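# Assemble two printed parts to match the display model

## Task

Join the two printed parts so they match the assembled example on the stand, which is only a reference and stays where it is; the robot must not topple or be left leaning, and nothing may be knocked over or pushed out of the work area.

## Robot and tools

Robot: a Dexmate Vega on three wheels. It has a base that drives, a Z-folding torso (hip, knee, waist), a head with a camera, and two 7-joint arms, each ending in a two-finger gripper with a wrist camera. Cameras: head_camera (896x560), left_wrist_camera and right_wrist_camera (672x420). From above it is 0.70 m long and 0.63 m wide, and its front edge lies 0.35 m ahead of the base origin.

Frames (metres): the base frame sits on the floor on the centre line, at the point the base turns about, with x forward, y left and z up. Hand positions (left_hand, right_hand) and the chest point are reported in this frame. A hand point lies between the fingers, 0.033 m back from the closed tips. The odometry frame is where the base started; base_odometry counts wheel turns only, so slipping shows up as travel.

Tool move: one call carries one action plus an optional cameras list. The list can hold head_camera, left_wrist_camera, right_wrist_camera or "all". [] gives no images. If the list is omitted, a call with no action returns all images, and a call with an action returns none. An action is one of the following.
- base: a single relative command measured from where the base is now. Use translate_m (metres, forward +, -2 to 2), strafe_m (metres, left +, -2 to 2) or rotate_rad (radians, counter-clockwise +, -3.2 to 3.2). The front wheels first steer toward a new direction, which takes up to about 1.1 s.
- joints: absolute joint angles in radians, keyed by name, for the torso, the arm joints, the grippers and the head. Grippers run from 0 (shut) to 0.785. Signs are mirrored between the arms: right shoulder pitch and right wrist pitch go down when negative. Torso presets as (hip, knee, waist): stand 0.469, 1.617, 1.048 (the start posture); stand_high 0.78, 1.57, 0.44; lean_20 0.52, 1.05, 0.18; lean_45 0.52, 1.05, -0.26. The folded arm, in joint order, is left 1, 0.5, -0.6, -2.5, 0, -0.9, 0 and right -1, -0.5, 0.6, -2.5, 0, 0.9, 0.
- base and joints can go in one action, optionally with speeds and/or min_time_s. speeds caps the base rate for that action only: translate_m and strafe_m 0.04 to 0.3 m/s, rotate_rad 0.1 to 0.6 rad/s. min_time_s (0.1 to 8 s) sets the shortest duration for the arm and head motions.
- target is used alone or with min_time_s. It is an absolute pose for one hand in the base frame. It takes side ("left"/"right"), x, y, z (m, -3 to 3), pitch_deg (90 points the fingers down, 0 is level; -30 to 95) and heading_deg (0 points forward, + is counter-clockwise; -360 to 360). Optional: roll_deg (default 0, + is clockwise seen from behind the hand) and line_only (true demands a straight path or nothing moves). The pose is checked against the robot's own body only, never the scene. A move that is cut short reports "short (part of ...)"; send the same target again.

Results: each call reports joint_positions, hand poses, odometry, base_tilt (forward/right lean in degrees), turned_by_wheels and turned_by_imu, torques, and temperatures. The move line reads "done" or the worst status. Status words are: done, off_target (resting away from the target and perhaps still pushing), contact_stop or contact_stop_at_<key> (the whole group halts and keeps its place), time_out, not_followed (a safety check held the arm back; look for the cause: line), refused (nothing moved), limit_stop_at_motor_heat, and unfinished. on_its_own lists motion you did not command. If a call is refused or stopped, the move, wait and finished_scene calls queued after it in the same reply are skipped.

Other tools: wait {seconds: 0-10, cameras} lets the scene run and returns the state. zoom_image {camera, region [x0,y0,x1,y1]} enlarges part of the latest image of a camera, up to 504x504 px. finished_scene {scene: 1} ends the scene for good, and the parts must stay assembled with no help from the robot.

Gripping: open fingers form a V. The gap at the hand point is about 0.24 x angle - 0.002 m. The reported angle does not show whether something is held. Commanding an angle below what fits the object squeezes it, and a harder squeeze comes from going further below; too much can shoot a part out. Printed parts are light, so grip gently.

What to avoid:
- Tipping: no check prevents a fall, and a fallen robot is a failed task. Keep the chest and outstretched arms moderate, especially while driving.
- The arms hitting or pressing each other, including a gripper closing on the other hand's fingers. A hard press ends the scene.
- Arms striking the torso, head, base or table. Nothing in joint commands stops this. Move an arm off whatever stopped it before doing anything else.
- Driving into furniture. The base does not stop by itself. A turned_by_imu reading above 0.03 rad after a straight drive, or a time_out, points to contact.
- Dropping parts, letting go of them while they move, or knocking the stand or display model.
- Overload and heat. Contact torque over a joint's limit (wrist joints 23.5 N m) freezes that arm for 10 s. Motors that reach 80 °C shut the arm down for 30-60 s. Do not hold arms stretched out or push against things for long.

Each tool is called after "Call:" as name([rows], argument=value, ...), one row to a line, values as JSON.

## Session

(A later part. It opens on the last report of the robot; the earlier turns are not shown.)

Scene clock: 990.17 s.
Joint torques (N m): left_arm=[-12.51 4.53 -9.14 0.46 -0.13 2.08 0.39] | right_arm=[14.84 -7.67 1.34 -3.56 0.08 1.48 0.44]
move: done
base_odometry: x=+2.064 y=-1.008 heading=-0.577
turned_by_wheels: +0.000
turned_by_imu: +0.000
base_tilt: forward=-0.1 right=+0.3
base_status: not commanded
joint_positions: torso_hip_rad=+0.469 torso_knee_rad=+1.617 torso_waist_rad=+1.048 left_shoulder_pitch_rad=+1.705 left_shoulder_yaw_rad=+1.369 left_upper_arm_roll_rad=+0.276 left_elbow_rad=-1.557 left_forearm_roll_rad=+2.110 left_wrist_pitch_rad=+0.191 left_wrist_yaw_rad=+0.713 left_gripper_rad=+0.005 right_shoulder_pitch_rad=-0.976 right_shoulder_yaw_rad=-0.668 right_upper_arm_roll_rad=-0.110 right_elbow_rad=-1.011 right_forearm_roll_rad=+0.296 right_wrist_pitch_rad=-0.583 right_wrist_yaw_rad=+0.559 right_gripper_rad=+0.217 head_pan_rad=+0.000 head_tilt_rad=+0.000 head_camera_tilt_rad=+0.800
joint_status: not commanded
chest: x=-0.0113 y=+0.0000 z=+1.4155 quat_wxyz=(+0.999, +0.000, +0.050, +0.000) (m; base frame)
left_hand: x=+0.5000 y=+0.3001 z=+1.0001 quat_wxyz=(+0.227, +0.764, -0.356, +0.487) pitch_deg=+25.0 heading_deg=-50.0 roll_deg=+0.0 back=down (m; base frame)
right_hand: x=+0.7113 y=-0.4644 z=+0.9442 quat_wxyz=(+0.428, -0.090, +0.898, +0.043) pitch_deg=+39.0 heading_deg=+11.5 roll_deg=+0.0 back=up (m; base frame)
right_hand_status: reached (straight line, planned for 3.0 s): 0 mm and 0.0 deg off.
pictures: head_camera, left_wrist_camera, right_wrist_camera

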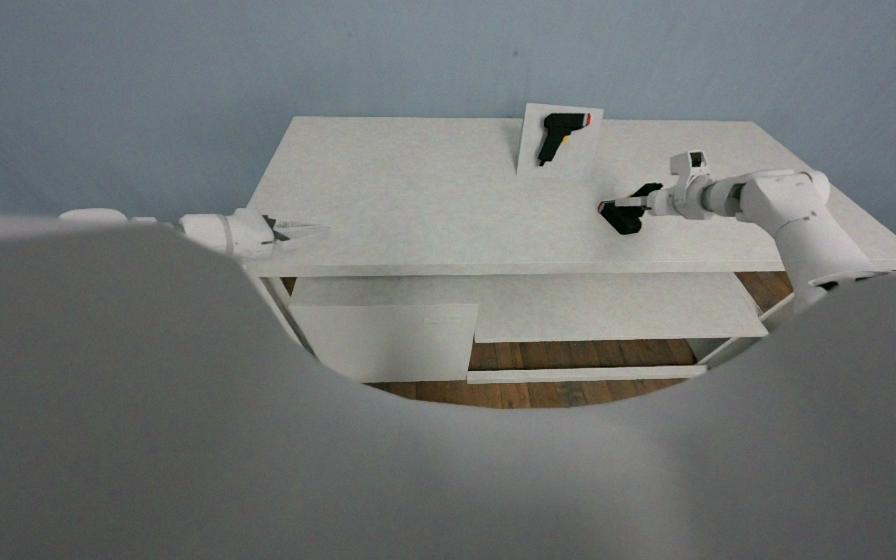

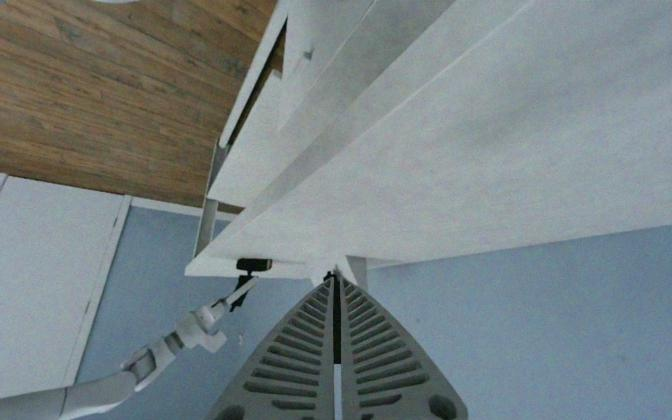

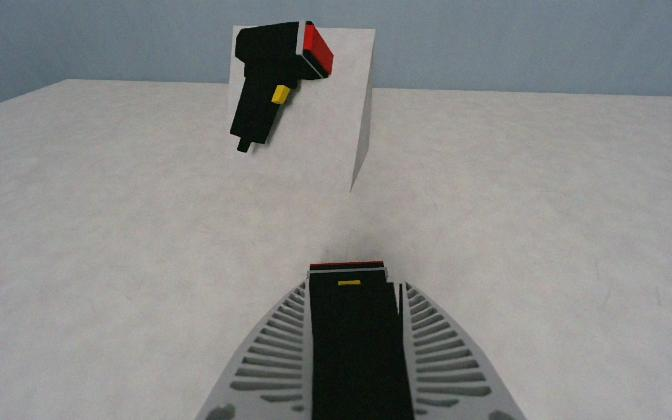

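Call:
move(target={"side": "right", "x": 0.7143, "y": -0.4638, "z": 0.938, "pitch_deg": 39, "heading_deg": 11.5}, min_time_s=3, cameras=["all"])

Call:
zoom_image(camera="left_wrist_camera", region=[210, 245, 290, 305])

Call:
zoom_image(camera="right_wrist_camera", region=[280, 240, 440, 400])

Scene clock: 1009.30 s.
Joint torques (N m): left_arm=[-11.36 7.1 -7.33 1.14 -0.33 1.46 0.44] | right_arm=[15.65 -7.69 1.78 -4.57 0.08 1.89 0.65]
move: done
base_odometry: x=+2.064 y=-1.008 heading=-0.577
turned_by_wheels: +0.000
turned_by_imu: +0.000
base_tilt: forward=-0.1 right=+0.2
base_status: not commanded
joint_positions: torso_hip_rad=+0.469 torso_knee_rad=+1.617 torso_waist_rad=+1.048 left_shoulder_pitch_rad=+1.705 left_shoulder_yaw_rad=+1.369 left_upper_arm_roll_rad=+0.276 left_elbow_rad=-1.557 left_forearm_roll_rad=+2.110 left_wrist_pitch_rad=+0.191 left_wrist_yaw_rad=+0.713 left_gripper_rad=+0.005 right_shoulder_pitch_rad=-0.956 right_shoulder_yaw_rad=-0.656 right_upper_arm_roll_rad=-0.124 right_elbow_rad=-0.964 right_forearm_roll_rad=+0.286 right_wrist_pitch_rad=-0.553 right_wrist_yaw_rad=+0.562 right_gripper_rad=+0.217 head_pan_rad=+0.000 head_tilt_rad=+0.000 head_camera_tilt_rad=+0.800
joint_status: not commanded
chest: x=-0.0113 y=+0.0000 z=+1.4155 quat_wxyz=(+0.999, +0.000, +0.050, +0.000) (m; base frame)
left_hand: x=+0.5000 y=+0.3001 z=+1.0001 quat_wxyz=(+0.227, +0.764, -0.356, +0.487) pitch_deg=+25.0 heading_deg=-50.0 roll_deg=+0.0 back=down (m; base frame)
right_hand: x=+0.7142 y=-0.4639 z=+0.9381 quat_wxyz=(+0.428, -0.090, +0.898, +0.043) pitch_deg=+39.0 heading_deg=+11.5 roll_deg=+0.0 back=up (m; base frame)
right_hand_status: reached (straight line, planned for 3.0 s): 0 mm and 0.0 deg off.
pictures: head_camera, left_wrist_camera, right_wrist_camera

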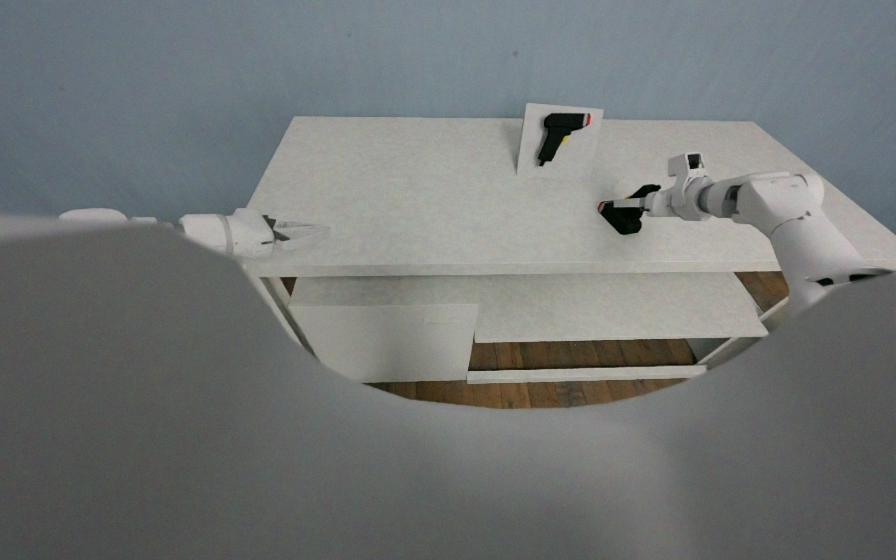

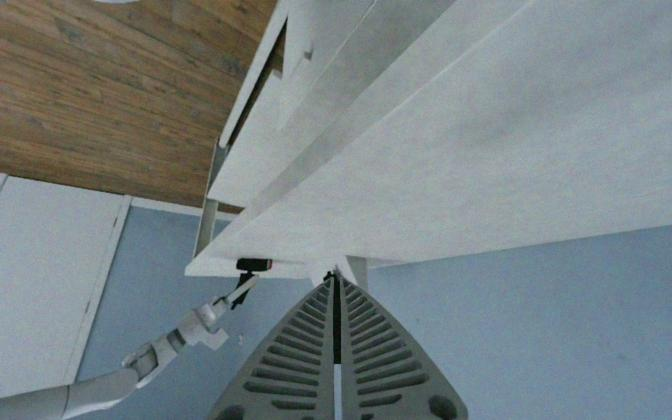

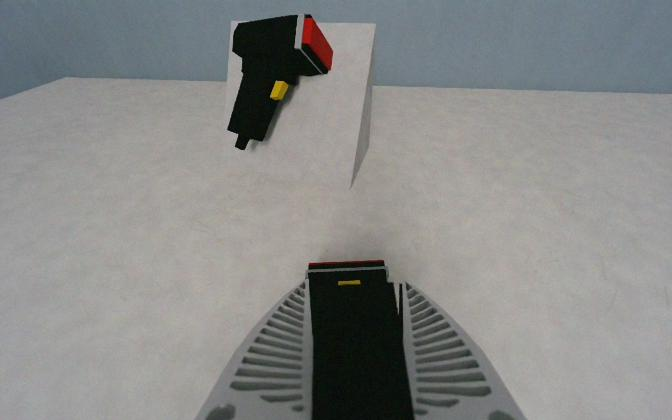

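Scaled by 6.300 from the camera's 672x420 image, which has a finer 960x600 frame.

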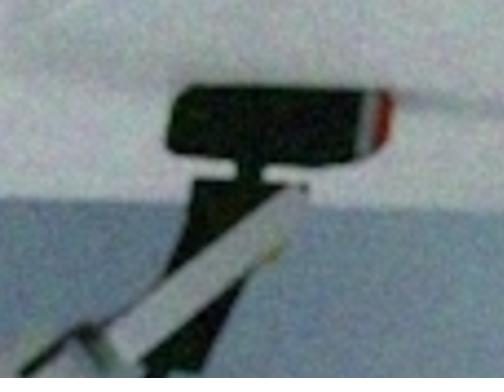

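Scaled by 3.150 from the camera's 672x420 image, which has a finer 960x600 frame.

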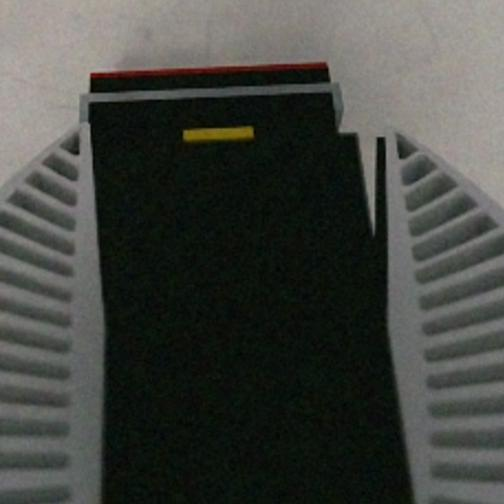

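Call:
move(target={"side": "right", "x": 0.7143, "y": -0.4638, "z": 0.933, "pitch_deg": 39, "heading_deg": 11.5}, min_time_s=3, cameras=["all"])

Call:
zoom_image(camera="left_wrist_camera", region=[210, 245, 290, 305])

Call:
zoom_image(camera="right_wrist_camera", region=[280, 240, 440, 400])

Scene clock: 1020.37 s.
Joint torques (N m): left_arm=[-12.23 7.74 -6.67 0.22 -0.81 1.69 0.46] | right_arm=[14.7 -7.26 1.52 -3.61 0.2 1.1 0.45]
move: done
base_odometry: x=+2.064 y=-1.008 heading=-0.577
turned_by_wheels: +0.000
turned_by_imu: +0.000
base_tilt: forward=-0.1 right=+0.2
base_status: not commanded
joint_positions: torso_hip_rad=+0.469 torso_knee_rad=+1.617 torso_waist_rad=+1.048 left_shoulder_pitch_rad=+1.705 left_shoulder_yaw_rad=+1.369 left_upper_arm_roll_rad=+0.276 left_elbow_rad=-1.557 left_forearm_roll_rad=+2.110 left_wrist_pitch_rad=+0.191 left_wrist_yaw_rad=+0.713 left_gripper_rad=+0.005 right_shoulder_pitch_rad=-0.951 right_shoulder_yaw_rad=-0.650 right_upper_arm_roll_rad=-0.128 right_elbow_rad=-0.940 right_forearm_roll_rad=+0.282 right_wrist_pitch_rad=-0.533 right_wrist_yaw_rad=+0.563 right_gripper_rad=+0.217 head_pan_rad=+0.000 head_tilt_rad=+0.000 head_camera_tilt_rad=+0.800
joint_status: not commanded
chest: x=-0.0113 y=+0.0000 z=+1.4155 quat_wxyz=(+0.999, +0.000, +0.050, +0.000) (m; base frame)
left_hand: x=+0.5000 y=+0.3001 z=+1.0001 quat_wxyz=(+0.227, +0.764, -0.356, +0.487) pitch_deg=+25.0 heading_deg=-50.0 roll_deg=+0.0 back=down (m; base frame)
right_hand: x=+0.7142 y=-0.4639 z=+0.9330 quat_wxyz=(+0.428, -0.090, +0.898, +0.043) pitch_deg=+39.0 heading_deg=+11.5 roll_deg=+0.0 back=up (m; base frame)
right_hand_status: reached (straight line, planned for 3.0 s): 0 mm and 0.0 deg off.
pictures: head_camera, left_wrist_camera, right_wrist_camera

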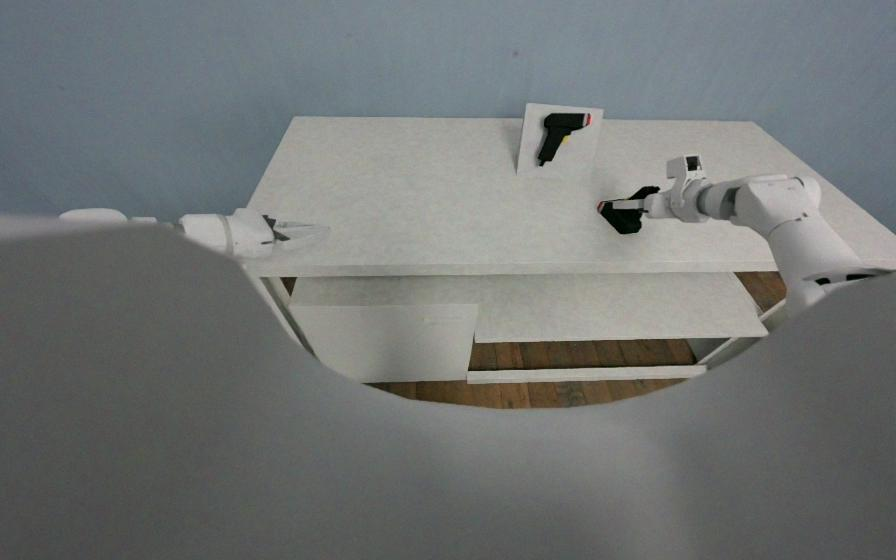

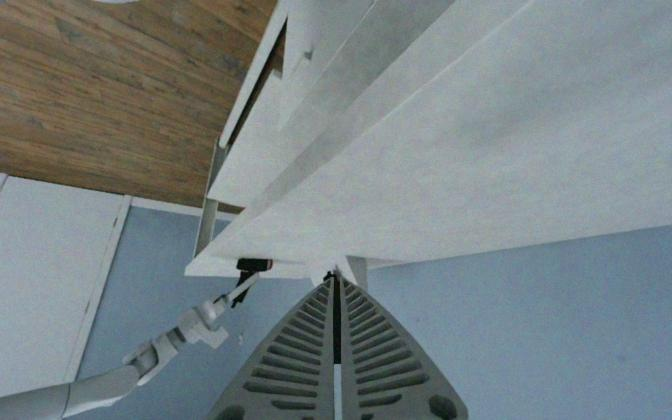

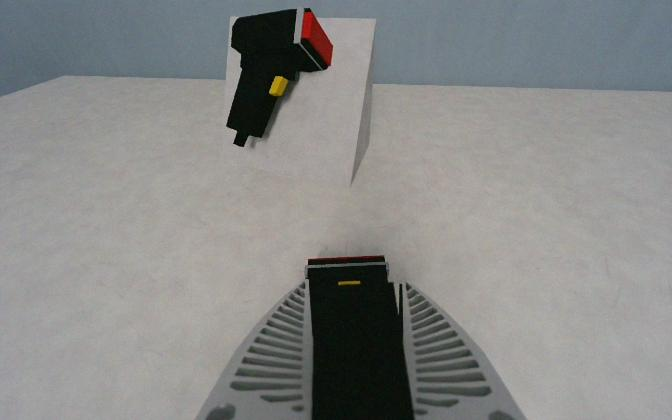

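Scaled by 6.300 from the camera's 672x420 image, which has a finer 960x600 frame.

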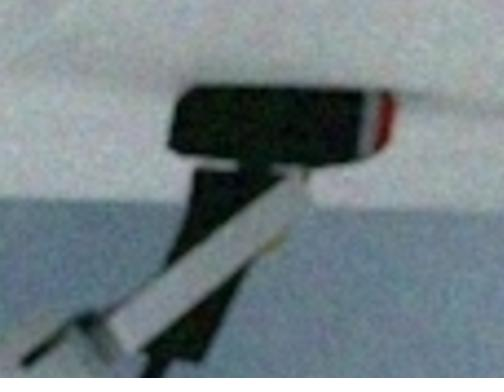

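Scaled by 3.150 from the camera's 672x420 image, which has a finer 960x600 frame.

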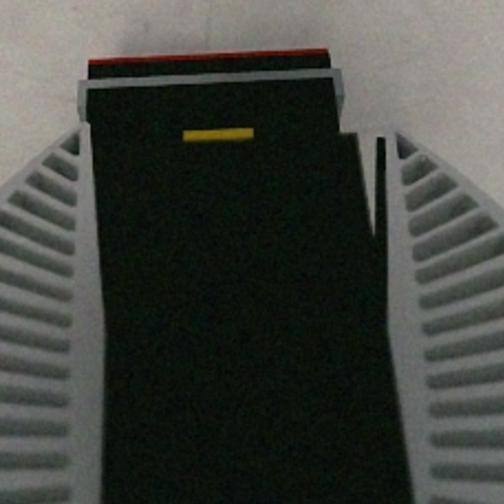

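Call:
move(target={"side": "right", "x": 0.7143, "y": -0.4638, "z": 0.929, "pitch_deg": 39, "heading_deg": 11.5}, min_time_s=3, cameras=["left_wrist_camera", "right_wrist_camera"])

Call:
zoom_image(camera="left_wrist_camera", region=[210, 245, 290, 305])

Call:
zoom_image(camera="right_wrist_camera", region=[280, 240, 440, 400])

Scene clock: 1032.07 s.
Joint torques (N m): left_arm=[-12.99 7.33 -5.06 -0.23 -0.19 2.93 0.5] | right_arm=[14.38 -8.43 0.79 -5.18 0.12 1.24 0.54]
move: done
base_odometry: x=+2.064 y=-1.008 heading=-0.577
turned_by_wheels: +0.000
turned_by_imu: +0.000
base_tilt: forward=-0.1 right=+0.2
base_status: not commanded
joint_positions: torso_hip_rad=+0.469 torso_knee_rad=+1.617 torso_waist_rad=+1.048 left_shoulder_pitch_rad=+1.705 left_shoulder_yaw_rad=+1.369 left_upper_arm_roll_rad=+0.276 left_elbow_rad=-1.557 left_forearm_roll_rad=+2.110 left_wrist_pitch_rad=+0.191 left_wrist_yaw_rad=+0.713 left_gripper_rad=+0.005 right_shoulder_pitch_rad=-0.947 right_shoulder_yaw_rad=-0.645 right_upper_arm_roll_rad=-0.132 right_elbow_rad=-0.921 right_forearm_roll_rad=+0.279 right_wrist_pitch_rad=-0.517 right_wrist_yaw_rad=+0.564 right_gripper_rad=+0.217 head_pan_rad=+0.000 head_tilt_rad=+0.000 head_camera_tilt_rad=+0.800
joint_status: not commanded
chest: x=-0.0113 y=+0.0000 z=+1.4155 quat_wxyz=(+0.999, +0.000, +0.050, +0.000) (m; base frame)
left_hand: x=+0.5000 y=+0.3001 z=+1.0001 quat_wxyz=(+0.227, +0.764, -0.356, +0.487) pitch_deg=+25.0 heading_deg=-50.0 roll_deg=+0.0 back=down (m; base frame)
right_hand: x=+0.7141 y=-0.4639 z=+0.9290 quat_wxyz=(+0.428, -0.090, +0.898, +0.043) pitch_deg=+39.0 heading_deg=+11.5 roll_deg=+0.0 back=up (m; base frame)
right_hand_status: reached (straight line, planned for 3.0 s): 0 mm and 0.0 deg off.
pictures: left_wrist_camera, right_wrist_camera

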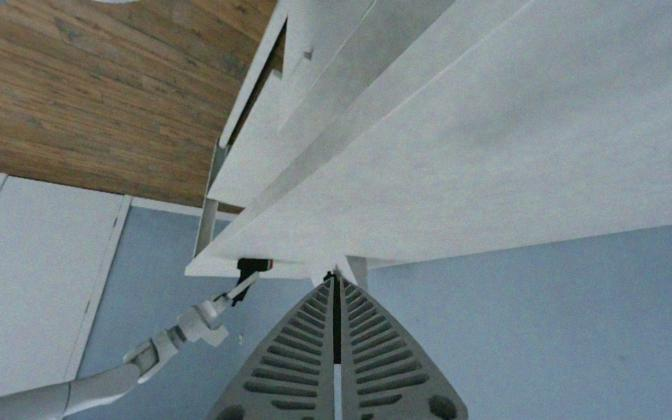

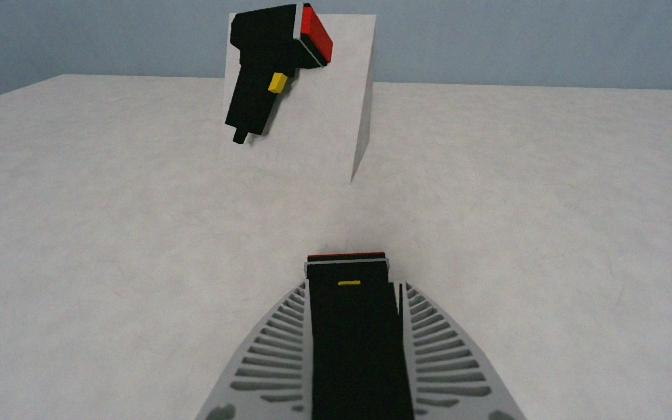

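Scaled by 6.300 from the camera's 672x420 image, which has a finer 960x600 frame.

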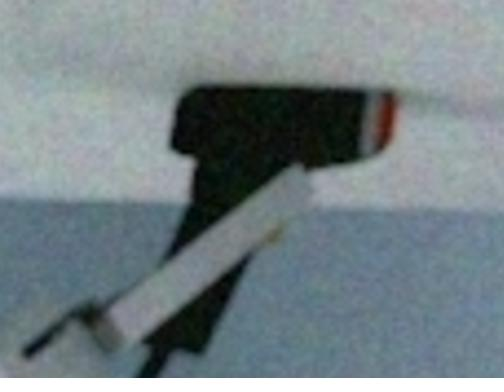

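Scaled by 3.150 from the camera's 672x420 image, which has a finer 960x600 frame.

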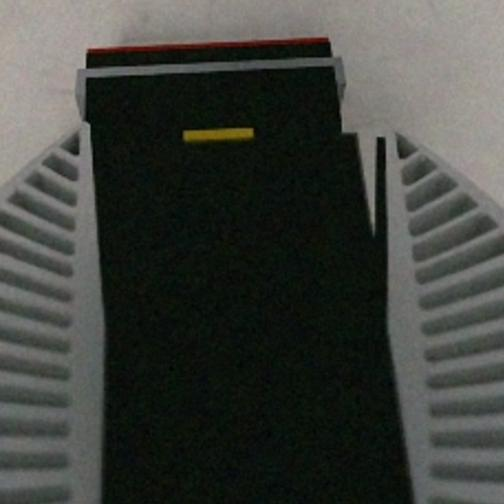

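Call:
move(target={"side": "right", "x": 0.7143, "y": -0.4638, "z": 0.926, "pitch_deg": 39, "heading_deg": 11.5}, min_time_s=3, cameras=["left_wrist_camera", "right_wrist_camera"])

Call:
zoom_image(camera="left_wrist_camera", region=[210, 245, 290, 305])

Call:
zoom_image(camera="right_wrist_camera", region=[280, 240, 440, 400])

Scene clock: 1041.70 s.
Joint torques (N m): left_arm=[-13.08 7.89 -4.85 -0.39 0.19 2.87 0.36] | right_arm=[12.54 -4.78 0.85 -2.41 -0.12 0.61 0.31]
move: done
base_odometry: x=+2.064 y=-1.008 heading=-0.577
turned_by_wheels: +0.000
turned_by_imu: +0.000
base_tilt: forward=-0.1 right=+0.2
base_status: not commanded
joint_positions: torso_hip_rad=+0.469 torso_knee_rad=+1.617 torso_waist_rad=+1.048 left_shoulder_pitch_rad=+1.705 left_shoulder_yaw_rad=+1.369 left_upper_arm_roll_rad=+0.276 left_elbow_rad=-1.557 left_forearm_roll_rad=+2.110 left_wrist_pitch_rad=+0.191 left_wrist_yaw_rad=+0.713 left_gripper_rad=+0.005 right_shoulder_pitch_rad=-0.943 right_shoulder_yaw_rad=-0.641 right_upper_arm_roll_rad=-0.135 right_elbow_rad=-0.906 right_forearm_roll_rad=+0.276 right_wrist_pitch_rad=-0.505 right_wrist_yaw_rad=+0.565 right_gripper_rad=+0.217 head_pan_rad=+0.000 head_tilt_rad=+0.000 head_camera_tilt_rad=+0.800
joint_status: not commanded
chest: x=-0.0113 y=+0.0000 z=+1.4155 quat_wxyz=(+0.999, +0.000, +0.050, +0.000) (m; base frame)
left_hand: x=+0.5000 y=+0.3001 z=+1.0001 quat_wxyz=(+0.227, +0.764, -0.356, +0.487) pitch_deg=+25.0 heading_deg=-50.0 roll_deg=+0.0 back=down (m; base frame)
right_hand: x=+0.7143 y=-0.4639 z=+0.9263 quat_wxyz=(+0.429, -0.090, +0.898, +0.043) pitch_deg=+39.0 heading_deg=+11.5 roll_deg=+0.0 back=up (m; base frame)
right_hand_status: reached (straight line, planned for 3.0 s): 0 mm and 0.0 deg off.
pictures: left_wrist_camera, right_wrist_camera

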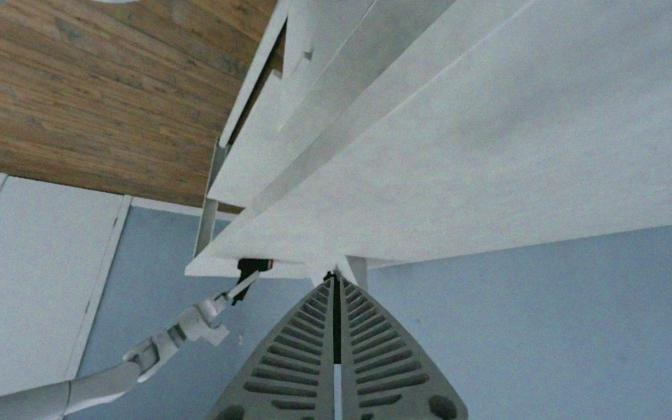

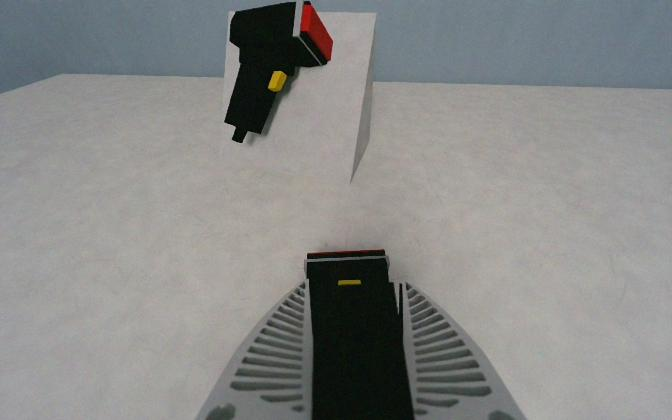

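Scaled by 6.300 from the camera's 672x420 image, which has a finer 960x600 frame.

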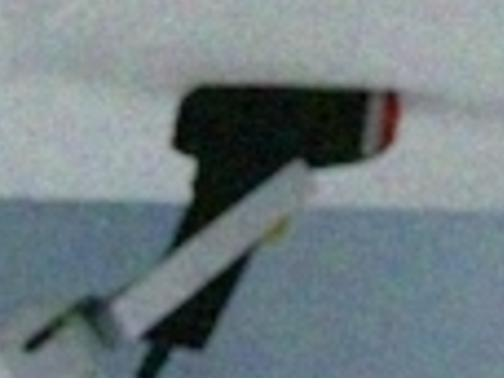

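Scaled by 3.150 from the camera's 672x420 image, which has a finer 960x600 frame.

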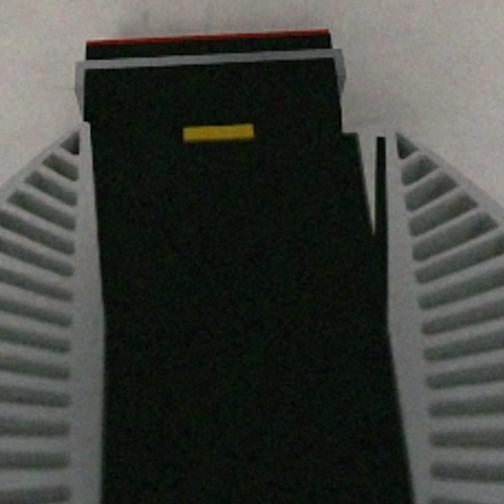

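Call:
move(cameras=["all"])

Call:
zoom_image(camera="left_wrist_camera", region=[210, 245, 290, 305])

Call:
zoom_image(camera="right_wrist_camera", region=[200, 100, 480, 420])

Scene clock: 1062.60 s.
Joint torques (N m): left_arm=[-12.22 6.39 -5.03 -1.36 -0.38 2.29 0.67] | right_arm=[12.26 -6.94 -0.01 -2.26 -0.14 0.52 0.61]
Motor temperatures (°C): left_arm=[35 34 32 38 45 39 37] | right_arm=[35 33 35 35 37 44 39]
base_odometry: x=+2.064 y=-1.008 heading=-0.577
turned_by_wheels: +0.000
turned_by_imu: +0.000
base_tilt: forward=-0.1 right=+0.2
base_status: not commanded
joint_positions: torso_hip_rad=+0.469 torso_knee_rad=+1.617 torso_waist_rad=+1.048 left_shoulder_pitch_rad=+1.705 left_shoulder_yaw_rad=+1.369 left_upper_arm_roll_rad=+0.276 left_elbow_rad=-1.557 left_forearm_roll_rad=+2.110 left_wrist_pitch_rad=+0.191 left_wrist_yaw_rad=+0.713 left_gripper_rad=+0.005 right_shoulder_pitch_rad=-0.943 right_shoulder_yaw_rad=-0.641 right_upper_arm_roll_rad=-0.135 right_elbow_rad=-0.905 right_forearm_roll_rad=+0.276 right_wrist_pitch_rad=-0.504 right_wrist_yaw_rad=+0.565 right_gripper_rad=+0.217 head_pan_rad=+0.000 head_tilt_rad=+0.000 head_camera_tilt_rad=+0.800
joint_status: not commanded
chest: x=-0.0113 y=+0.0000 z=+1.4155 quat_wxyz=(+0.999, +0.000, +0.050, +0.000) (m; base frame)
left_hand: x=+0.5000 y=+0.3001 z=+1.0001 quat_wxyz=(+0.227, +0.764, -0.356, +0.487) pitch_deg=+25.0 heading_deg=-50.0 roll_deg=+0.0 back=down (m; base frame)
right_hand: x=+0.7143 y=-0.4639 z=+0.9262 quat_wxyz=(+0.429, -0.090, +0.898, +0.043) pitch_deg=+39.0 heading_deg=+11.5 roll_deg=+0.0 back=up (m; base frame)
right_hand_status: reached (straight line, planned for 3.0 s): 0 mm and 0.0 deg off.
pictures: head_camera, left_wrist_camera, right_wrist_camera

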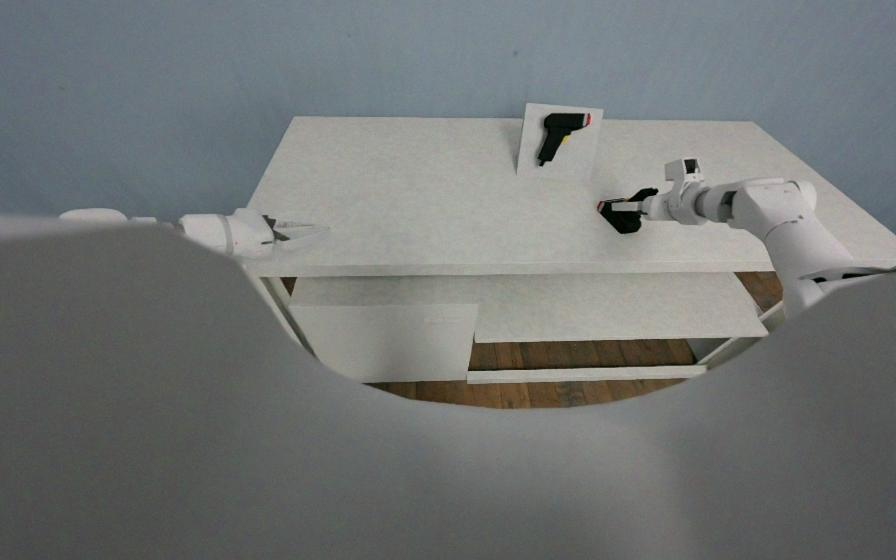

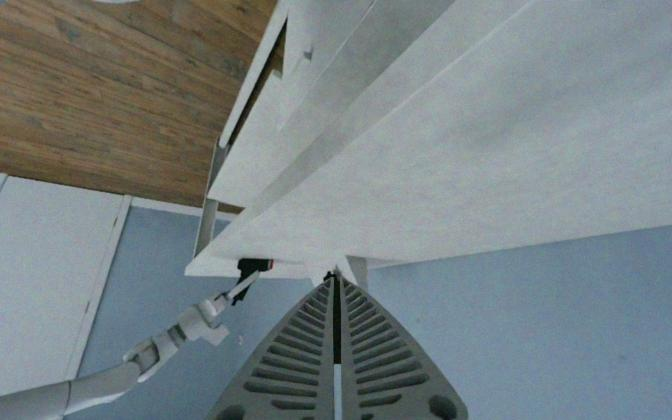

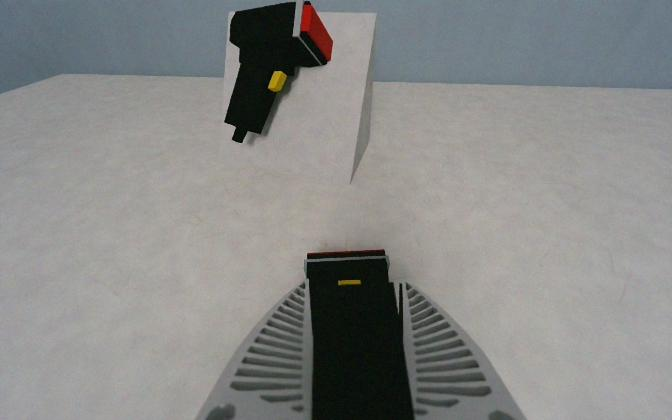

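Scaled by 6.300 from the camera's 672x420 image, which has a finer 960x600 frame.

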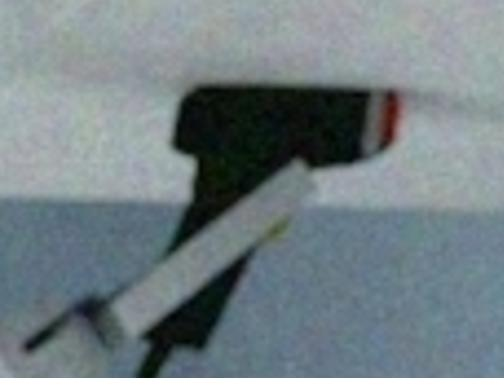

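Scaled by 1.575 from the camera's 672x420 image, which has a finer 960x600 frame.

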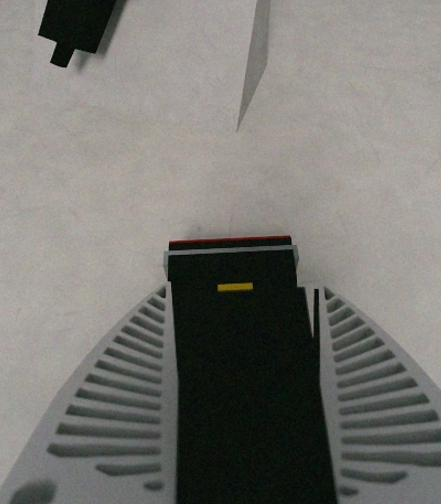

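Call:
move(target={"side":"right","x":0.7143,"y":-0.4638,"z":0.923,"pitch_deg":39,"heading_deg":11.5,"line_only":true}, min_time_s=3, cameras=["left_wrist_camera","right_wrist_camera"])

Call:
zoom_image(camera="left_wrist_camera", region=[210, 245, 290, 305])

Scene clock: 1074.10 s.
Joint torques (N m): left_arm=[-13.07 8.4 -5.19 -0.23 -0.52 2.03 0.24] | right_arm=[4.77 -0.41 -2.97 3.13 -0.85 -2.2 0.25]
move: done
base_odometry: x=+2.064 y=-1.008 heading=-0.577
turned_by_wheels: +0.000
turned_by_imu: +0.000
base_tilt: forward=-0.2 right=+0.2
base_status: not commanded
joint_positions: torso_hip_rad=+0.469 torso_knee_rad=+1.617 torso_waist_rad=+1.048 left_shoulder_pitch_rad=+1.705 left_shoulder_yaw_rad=+1.369 left_upper_arm_roll_rad=+0.276 left_elbow_rad=-1.557 left_forearm_roll_rad=+2.110 left_wrist_pitch_rad=+0.191 left_wrist_yaw_rad=+0.713 left_gripper_rad=+0.005 right_shoulder_pitch_rad=-0.938 right_shoulder_yaw_rad=-0.638 right_upper_arm_roll_rad=-0.138 right_elbow_rad=-0.890 right_forearm_roll_rad=+0.274 right_wrist_pitch_rad=-0.491 right_wrist_yaw_rad=+0.566 right_gripper_rad=+0.216 head_pan_rad=+0.000 head_tilt_rad=+0.000 head_camera_tilt_rad=+0.800
joint_status: not commanded
chest: x=-0.0116 y=+0.0000 z=+1.4155 quat_wxyz=(+0.999, +0.000, +0.050, +0.000) (m; base frame)
left_hand: x=+0.4998 y=+0.3001 z=+1.0003 quat_wxyz=(+0.227, +0.764, -0.356, +0.487) pitch_deg=+25.0 heading_deg=-50.0 roll_deg=+0.0 back=down (m; base frame)
right_hand: x=+0.7147 y=-0.4639 z=+0.9245 quat_wxyz=(+0.430, -0.090, +0.897, +0.043) pitch_deg=+38.9 heading_deg=+11.5 roll_deg=+0.0 back=up (m; base frame)
right_hand_status: reached (straight line, planned for 3.0 s): 2 mm and 0.2 deg off.
pictures: left_wrist_camera, right_wrist_camera

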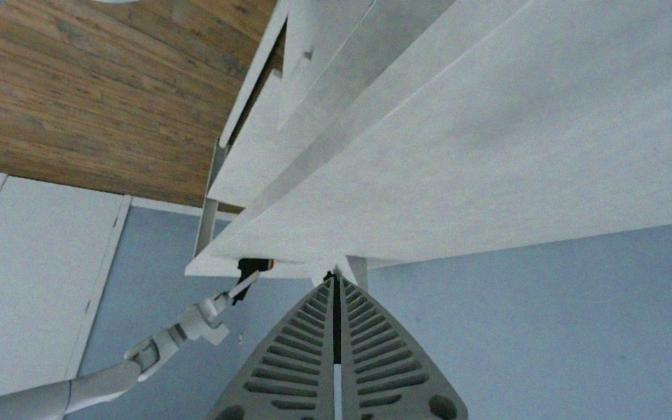

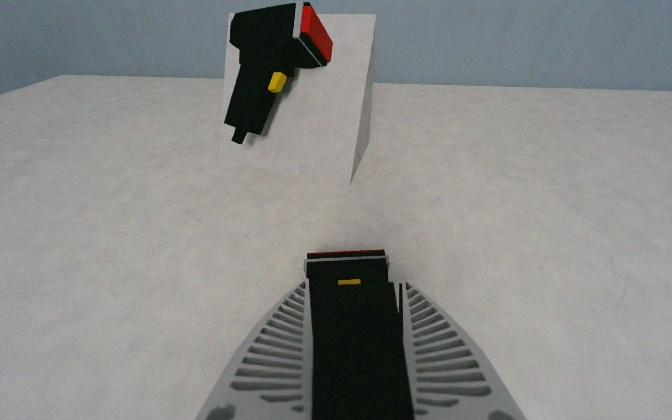

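Scaled by 6.300 from the camera's 672x420 image, which has a finer 960x600 frame.

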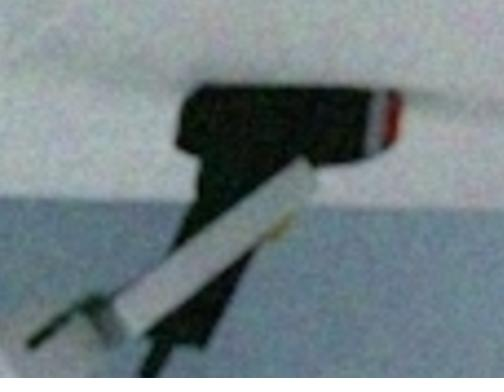

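Call:
move(target={"side":"right","x":0.7143,"y":-0.4638,"z":0.9255,"pitch_deg":39,"heading_deg":11.5,"line_only":true}, min_time_s=2)

Call:
move(joints={"right_gripper_rad":0.3}, min_time_s=3, cameras=["left_wrist_camera","right_wrist_camera"])

Call:
zoom_image(camera="left_wrist_camera", region=[210, 245, 290, 305])

Call:
zoom_image(camera="right_wrist_camera", region=[200, 100, 480, 420])

Scene clock: 1091.93 s.
Joint torques (N m): left_arm=[-11.82 9.01 -6.23 0.54 -0.7 2.25 0.3] | right_arm=[3.97 -7.98 3.61 -4.8 0.08 -0.23 0.24]
move: done
base_odometry: x=+2.064 y=-1.008 heading=-0.577
turned_by_wheels: +0.000
turned_by_imu: +0.000
base_tilt: forward=-0.1 right=+0.2
base_status: not commanded
joint_positions: torso_hip_rad=+0.469 torso_knee_rad=+1.617 torso_waist_rad=+1.048 left_shoulder_pitch_rad=+1.705 left_shoulder_yaw_rad=+1.369 left_upper_arm_roll_rad=+0.276 left_elbow_rad=-1.557 left_forearm_roll_rad=+2.110 left_wrist_pitch_rad=+0.191 left_wrist_yaw_rad=+0.713 left_gripper_rad=+0.005 right_shoulder_pitch_rad=-0.940 right_shoulder_yaw_rad=-0.640 right_upper_arm_roll_rad=-0.137 right_elbow_rad=-0.898 right_forearm_roll_rad=+0.275 right_wrist_pitch_rad=-0.500 right_wrist_yaw_rad=+0.566 right_gripper_rad=+0.216 head_pan_rad=+0.000 head_tilt_rad=+0.000 head_camera_tilt_rad=+0.800
joint_status: not commanded
chest: x=-0.0115 y=+0.0000 z=+1.4155 quat_wxyz=(+0.999, +0.000, +0.050, +0.000) (m; base frame)
left_hand: x=+0.4999 y=+0.3001 z=+1.0003 quat_wxyz=(+0.227, +0.764, -0.356, +0.487) pitch_deg=+25.0 heading_deg=-50.0 roll_deg=+0.0 back=down (m; base frame)
right_hand: x=+0.7146 y=-0.4638 z=+0.9257 quat_wxyz=(+0.429, -0.091, +0.898, +0.043) pitch_deg=+39.0 heading_deg=+11.5 roll_deg=+0.0 back=up (m; base frame)
right_hand_status: reached (straight line, planned for 2.0 s): 0 mm and 0.0 deg off.
pictures: none

Scene clock: 1092.77 s.
Joint torques (N m): left_arm=[-12.93 7.61 -5.82 0.28 -0.43 2.33 0.69] | right_arm=[7.73 -10.12 3.36 -6.51 0.1 0.86 -0.19]
move: done
base_odometry: x=+2.064 y=-1.008 heading=-0.577
turned_by_wheels: +0.000
turned_by_imu: +0.000
base_tilt: forward=-0.1 right=+0.2
base_status: not commanded
joint_positions: torso_hip_rad=+0.469 torso_knee_rad=+1.617 torso_waist_rad=+1.048 left_shoulder_pitch_rad=+1.705 left_shoulder_yaw_rad=+1.369 left_upper_arm_roll_rad=+0.276 left_elbow_rad=-1.557 left_forearm_roll_rad=+2.110 left_wrist_pitch_rad=+0.191 left_wrist_yaw_rad=+0.713 left_gripper_rad=+0.005 right_shoulder_pitch_rad=-0.940 right_shoulder_yaw_rad=-0.640 right_upper_arm_roll_rad=-0.137 right_elbow_rad=-0.899 right_forearm_roll_rad=+0.275 right_wrist_pitch_rad=-0.501 right_wrist_yaw_rad=+0.566 right_gripper_rad=+0.300 head_pan_rad=+0.000 head_tilt_rad=+0.000 head_camera_tilt_rad=+0.800
joint_status: all done
chest: x=-0.0113 y=+0.0000 z=+1.4155 quat_wxyz=(+0.999, +0.000, +0.050, +0.000) (m; base frame)
left_hand: x=+0.5000 y=+0.3001 z=+1.0002 quat_wxyz=(+0.227, +0.764, -0.356, +0.487) pitch_deg=+25.0 heading_deg=-50.0 roll_deg=+0.0 back=down (m; base frame)
right_hand: x=+0.7145 y=-0.4638 z=+0.9253 quat_wxyz=(+0.428, -0.090, +0.898, +0.043) pitch_deg=+39.0 heading_deg=+11.5 roll_deg=+0.0 back=up (m; base frame)
pictures: left_wrist_camera, right_wrist_camera

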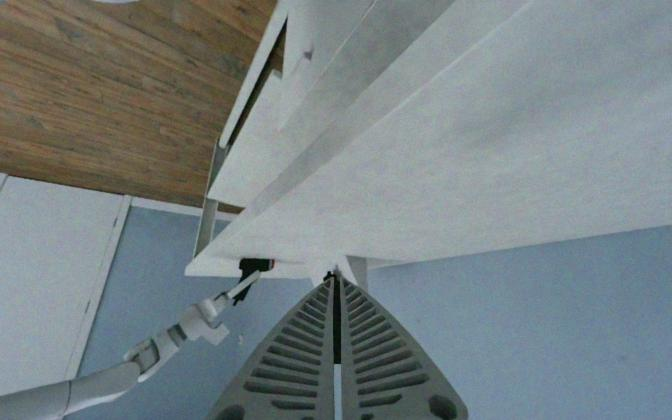

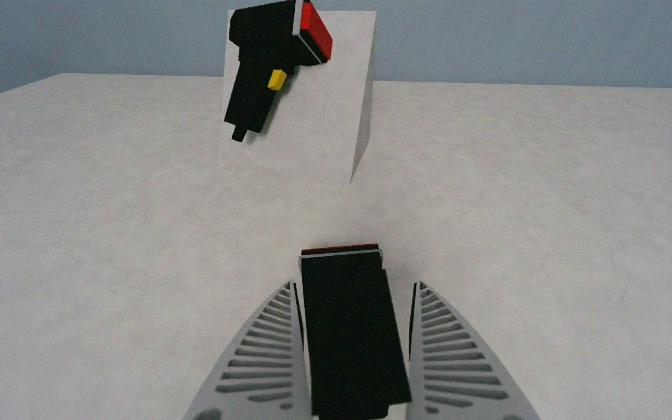

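Scaled by 6.300 from the camera's 672x420 image, which has a finer 960x600 frame.

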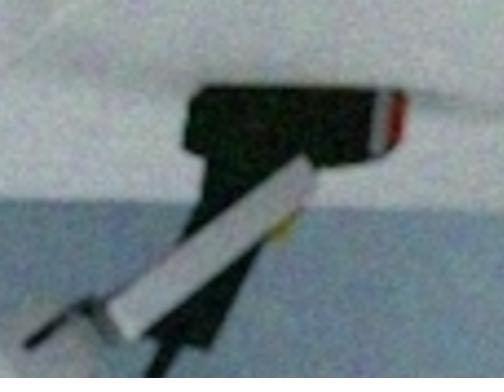

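Scaled by 1.575 from the camera's 672x420 image, which has a finer 960x600 frame.

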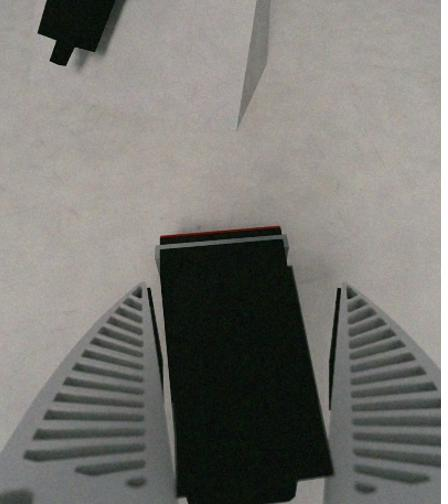

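Call:
move(joints={"right_gripper_rad":0.5}, min_time_s=2, cameras=["left_wrist_camera","right_wrist_camera"])

Call:
zoom_image(camera="left_wrist_camera", region=[210, 245, 290, 305])

Call:
zoom_image(camera="right_wrist_camera", region=[200, 220, 480, 420])

Scene clock: 1108.07 s.
Joint torques (N m): left_arm=[-13.2 5.69 -9.45 0.74 -0.6 2.25 0.62] | right_arm=[7.48 -10.37 2.92 -6.36 0.03 0.53 -0.08]
move: done
base_odometry: x=+2.064 y=-1.008 heading=-0.577
turned_by_wheels: +0.000
turned_by_imu: +0.000
base_tilt: forward=-0.1 right=+0.2
base_status: not commanded
joint_positions: torso_hip_rad=+0.469 torso_knee_rad=+1.617 torso_waist_rad=+1.048 left_shoulder_pitch_rad=+1.705 left_shoulder_yaw_rad=+1.369 left_upper_arm_roll_rad=+0.276 left_elbow_rad=-1.557 left_forearm_roll_rad=+2.110 left_wrist_pitch_rad=+0.191 left_wrist_yaw_rad=+0.713 left_gripper_rad=+0.005 right_shoulder_pitch_rad=-0.940 right_shoulder_yaw_rad=-0.640 right_upper_arm_roll_rad=-0.137 right_elbow_rad=-0.899 right_forearm_roll_rad=+0.275 right_wrist_pitch_rad=-0.501 right_wrist_yaw_rad=+0.566 right_gripper_rad=+0.500 head_pan_rad=+0.000 head_tilt_rad=+0.000 head_camera_tilt_rad=+0.800
joint_status: all done
chest: x=-0.0113 y=+0.0000 z=+1.4155 quat_wxyz=(+0.999, +0.000, +0.050, +0.000) (m; base frame)
left_hand: x=+0.5000 y=+0.3001 z=+1.0002 quat_wxyz=(+0.227, +0.764, -0.356, +0.487) pitch_deg=+25.0 heading_deg=-50.0 roll_deg=+0.0 back=down (m; base frame)
right_hand: x=+0.7145 y=-0.4638 z=+0.9253 quat_wxyz=(+0.428, -0.090, +0.898, +0.043) pitch_deg=+39.0 heading_deg=+11.5 roll_deg=+0.0 back=up (m; base frame)
pictures: left_wrist_camera, right_wrist_camera

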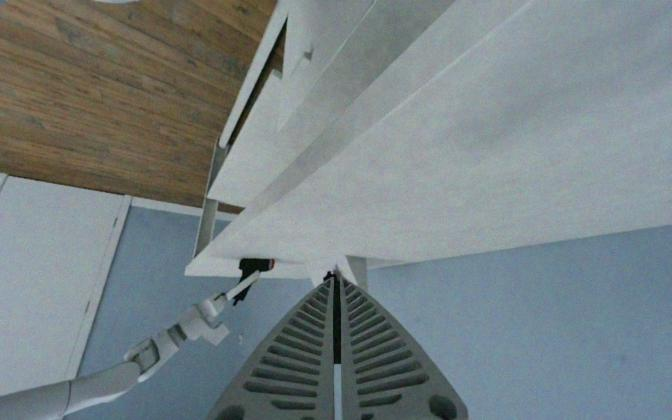

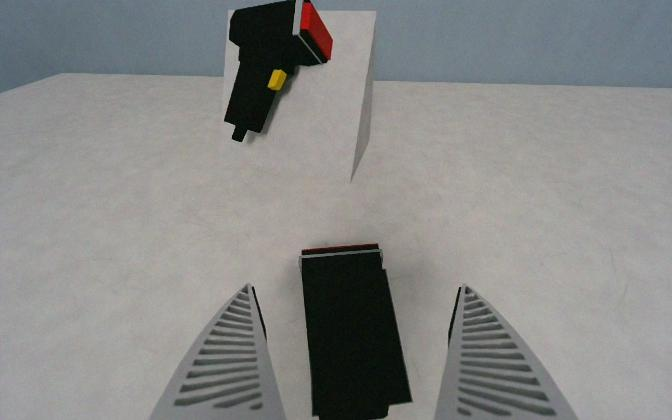

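Scaled by 6.300 from the camera's 672x420 image, which has a finer 960x600 frame.

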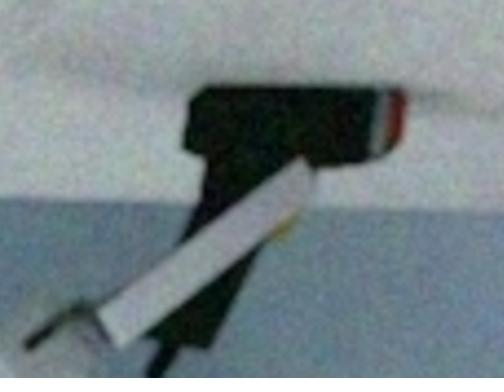

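Scaled by 1.800 from the camera's 672x420 image, which has a finer 960x600 frame.

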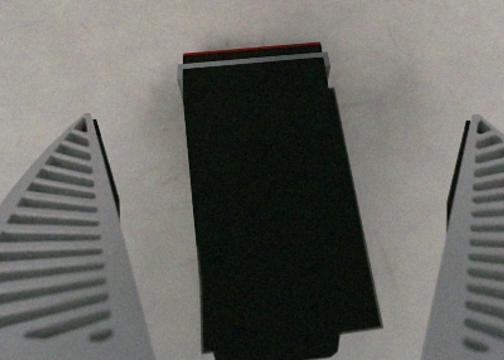

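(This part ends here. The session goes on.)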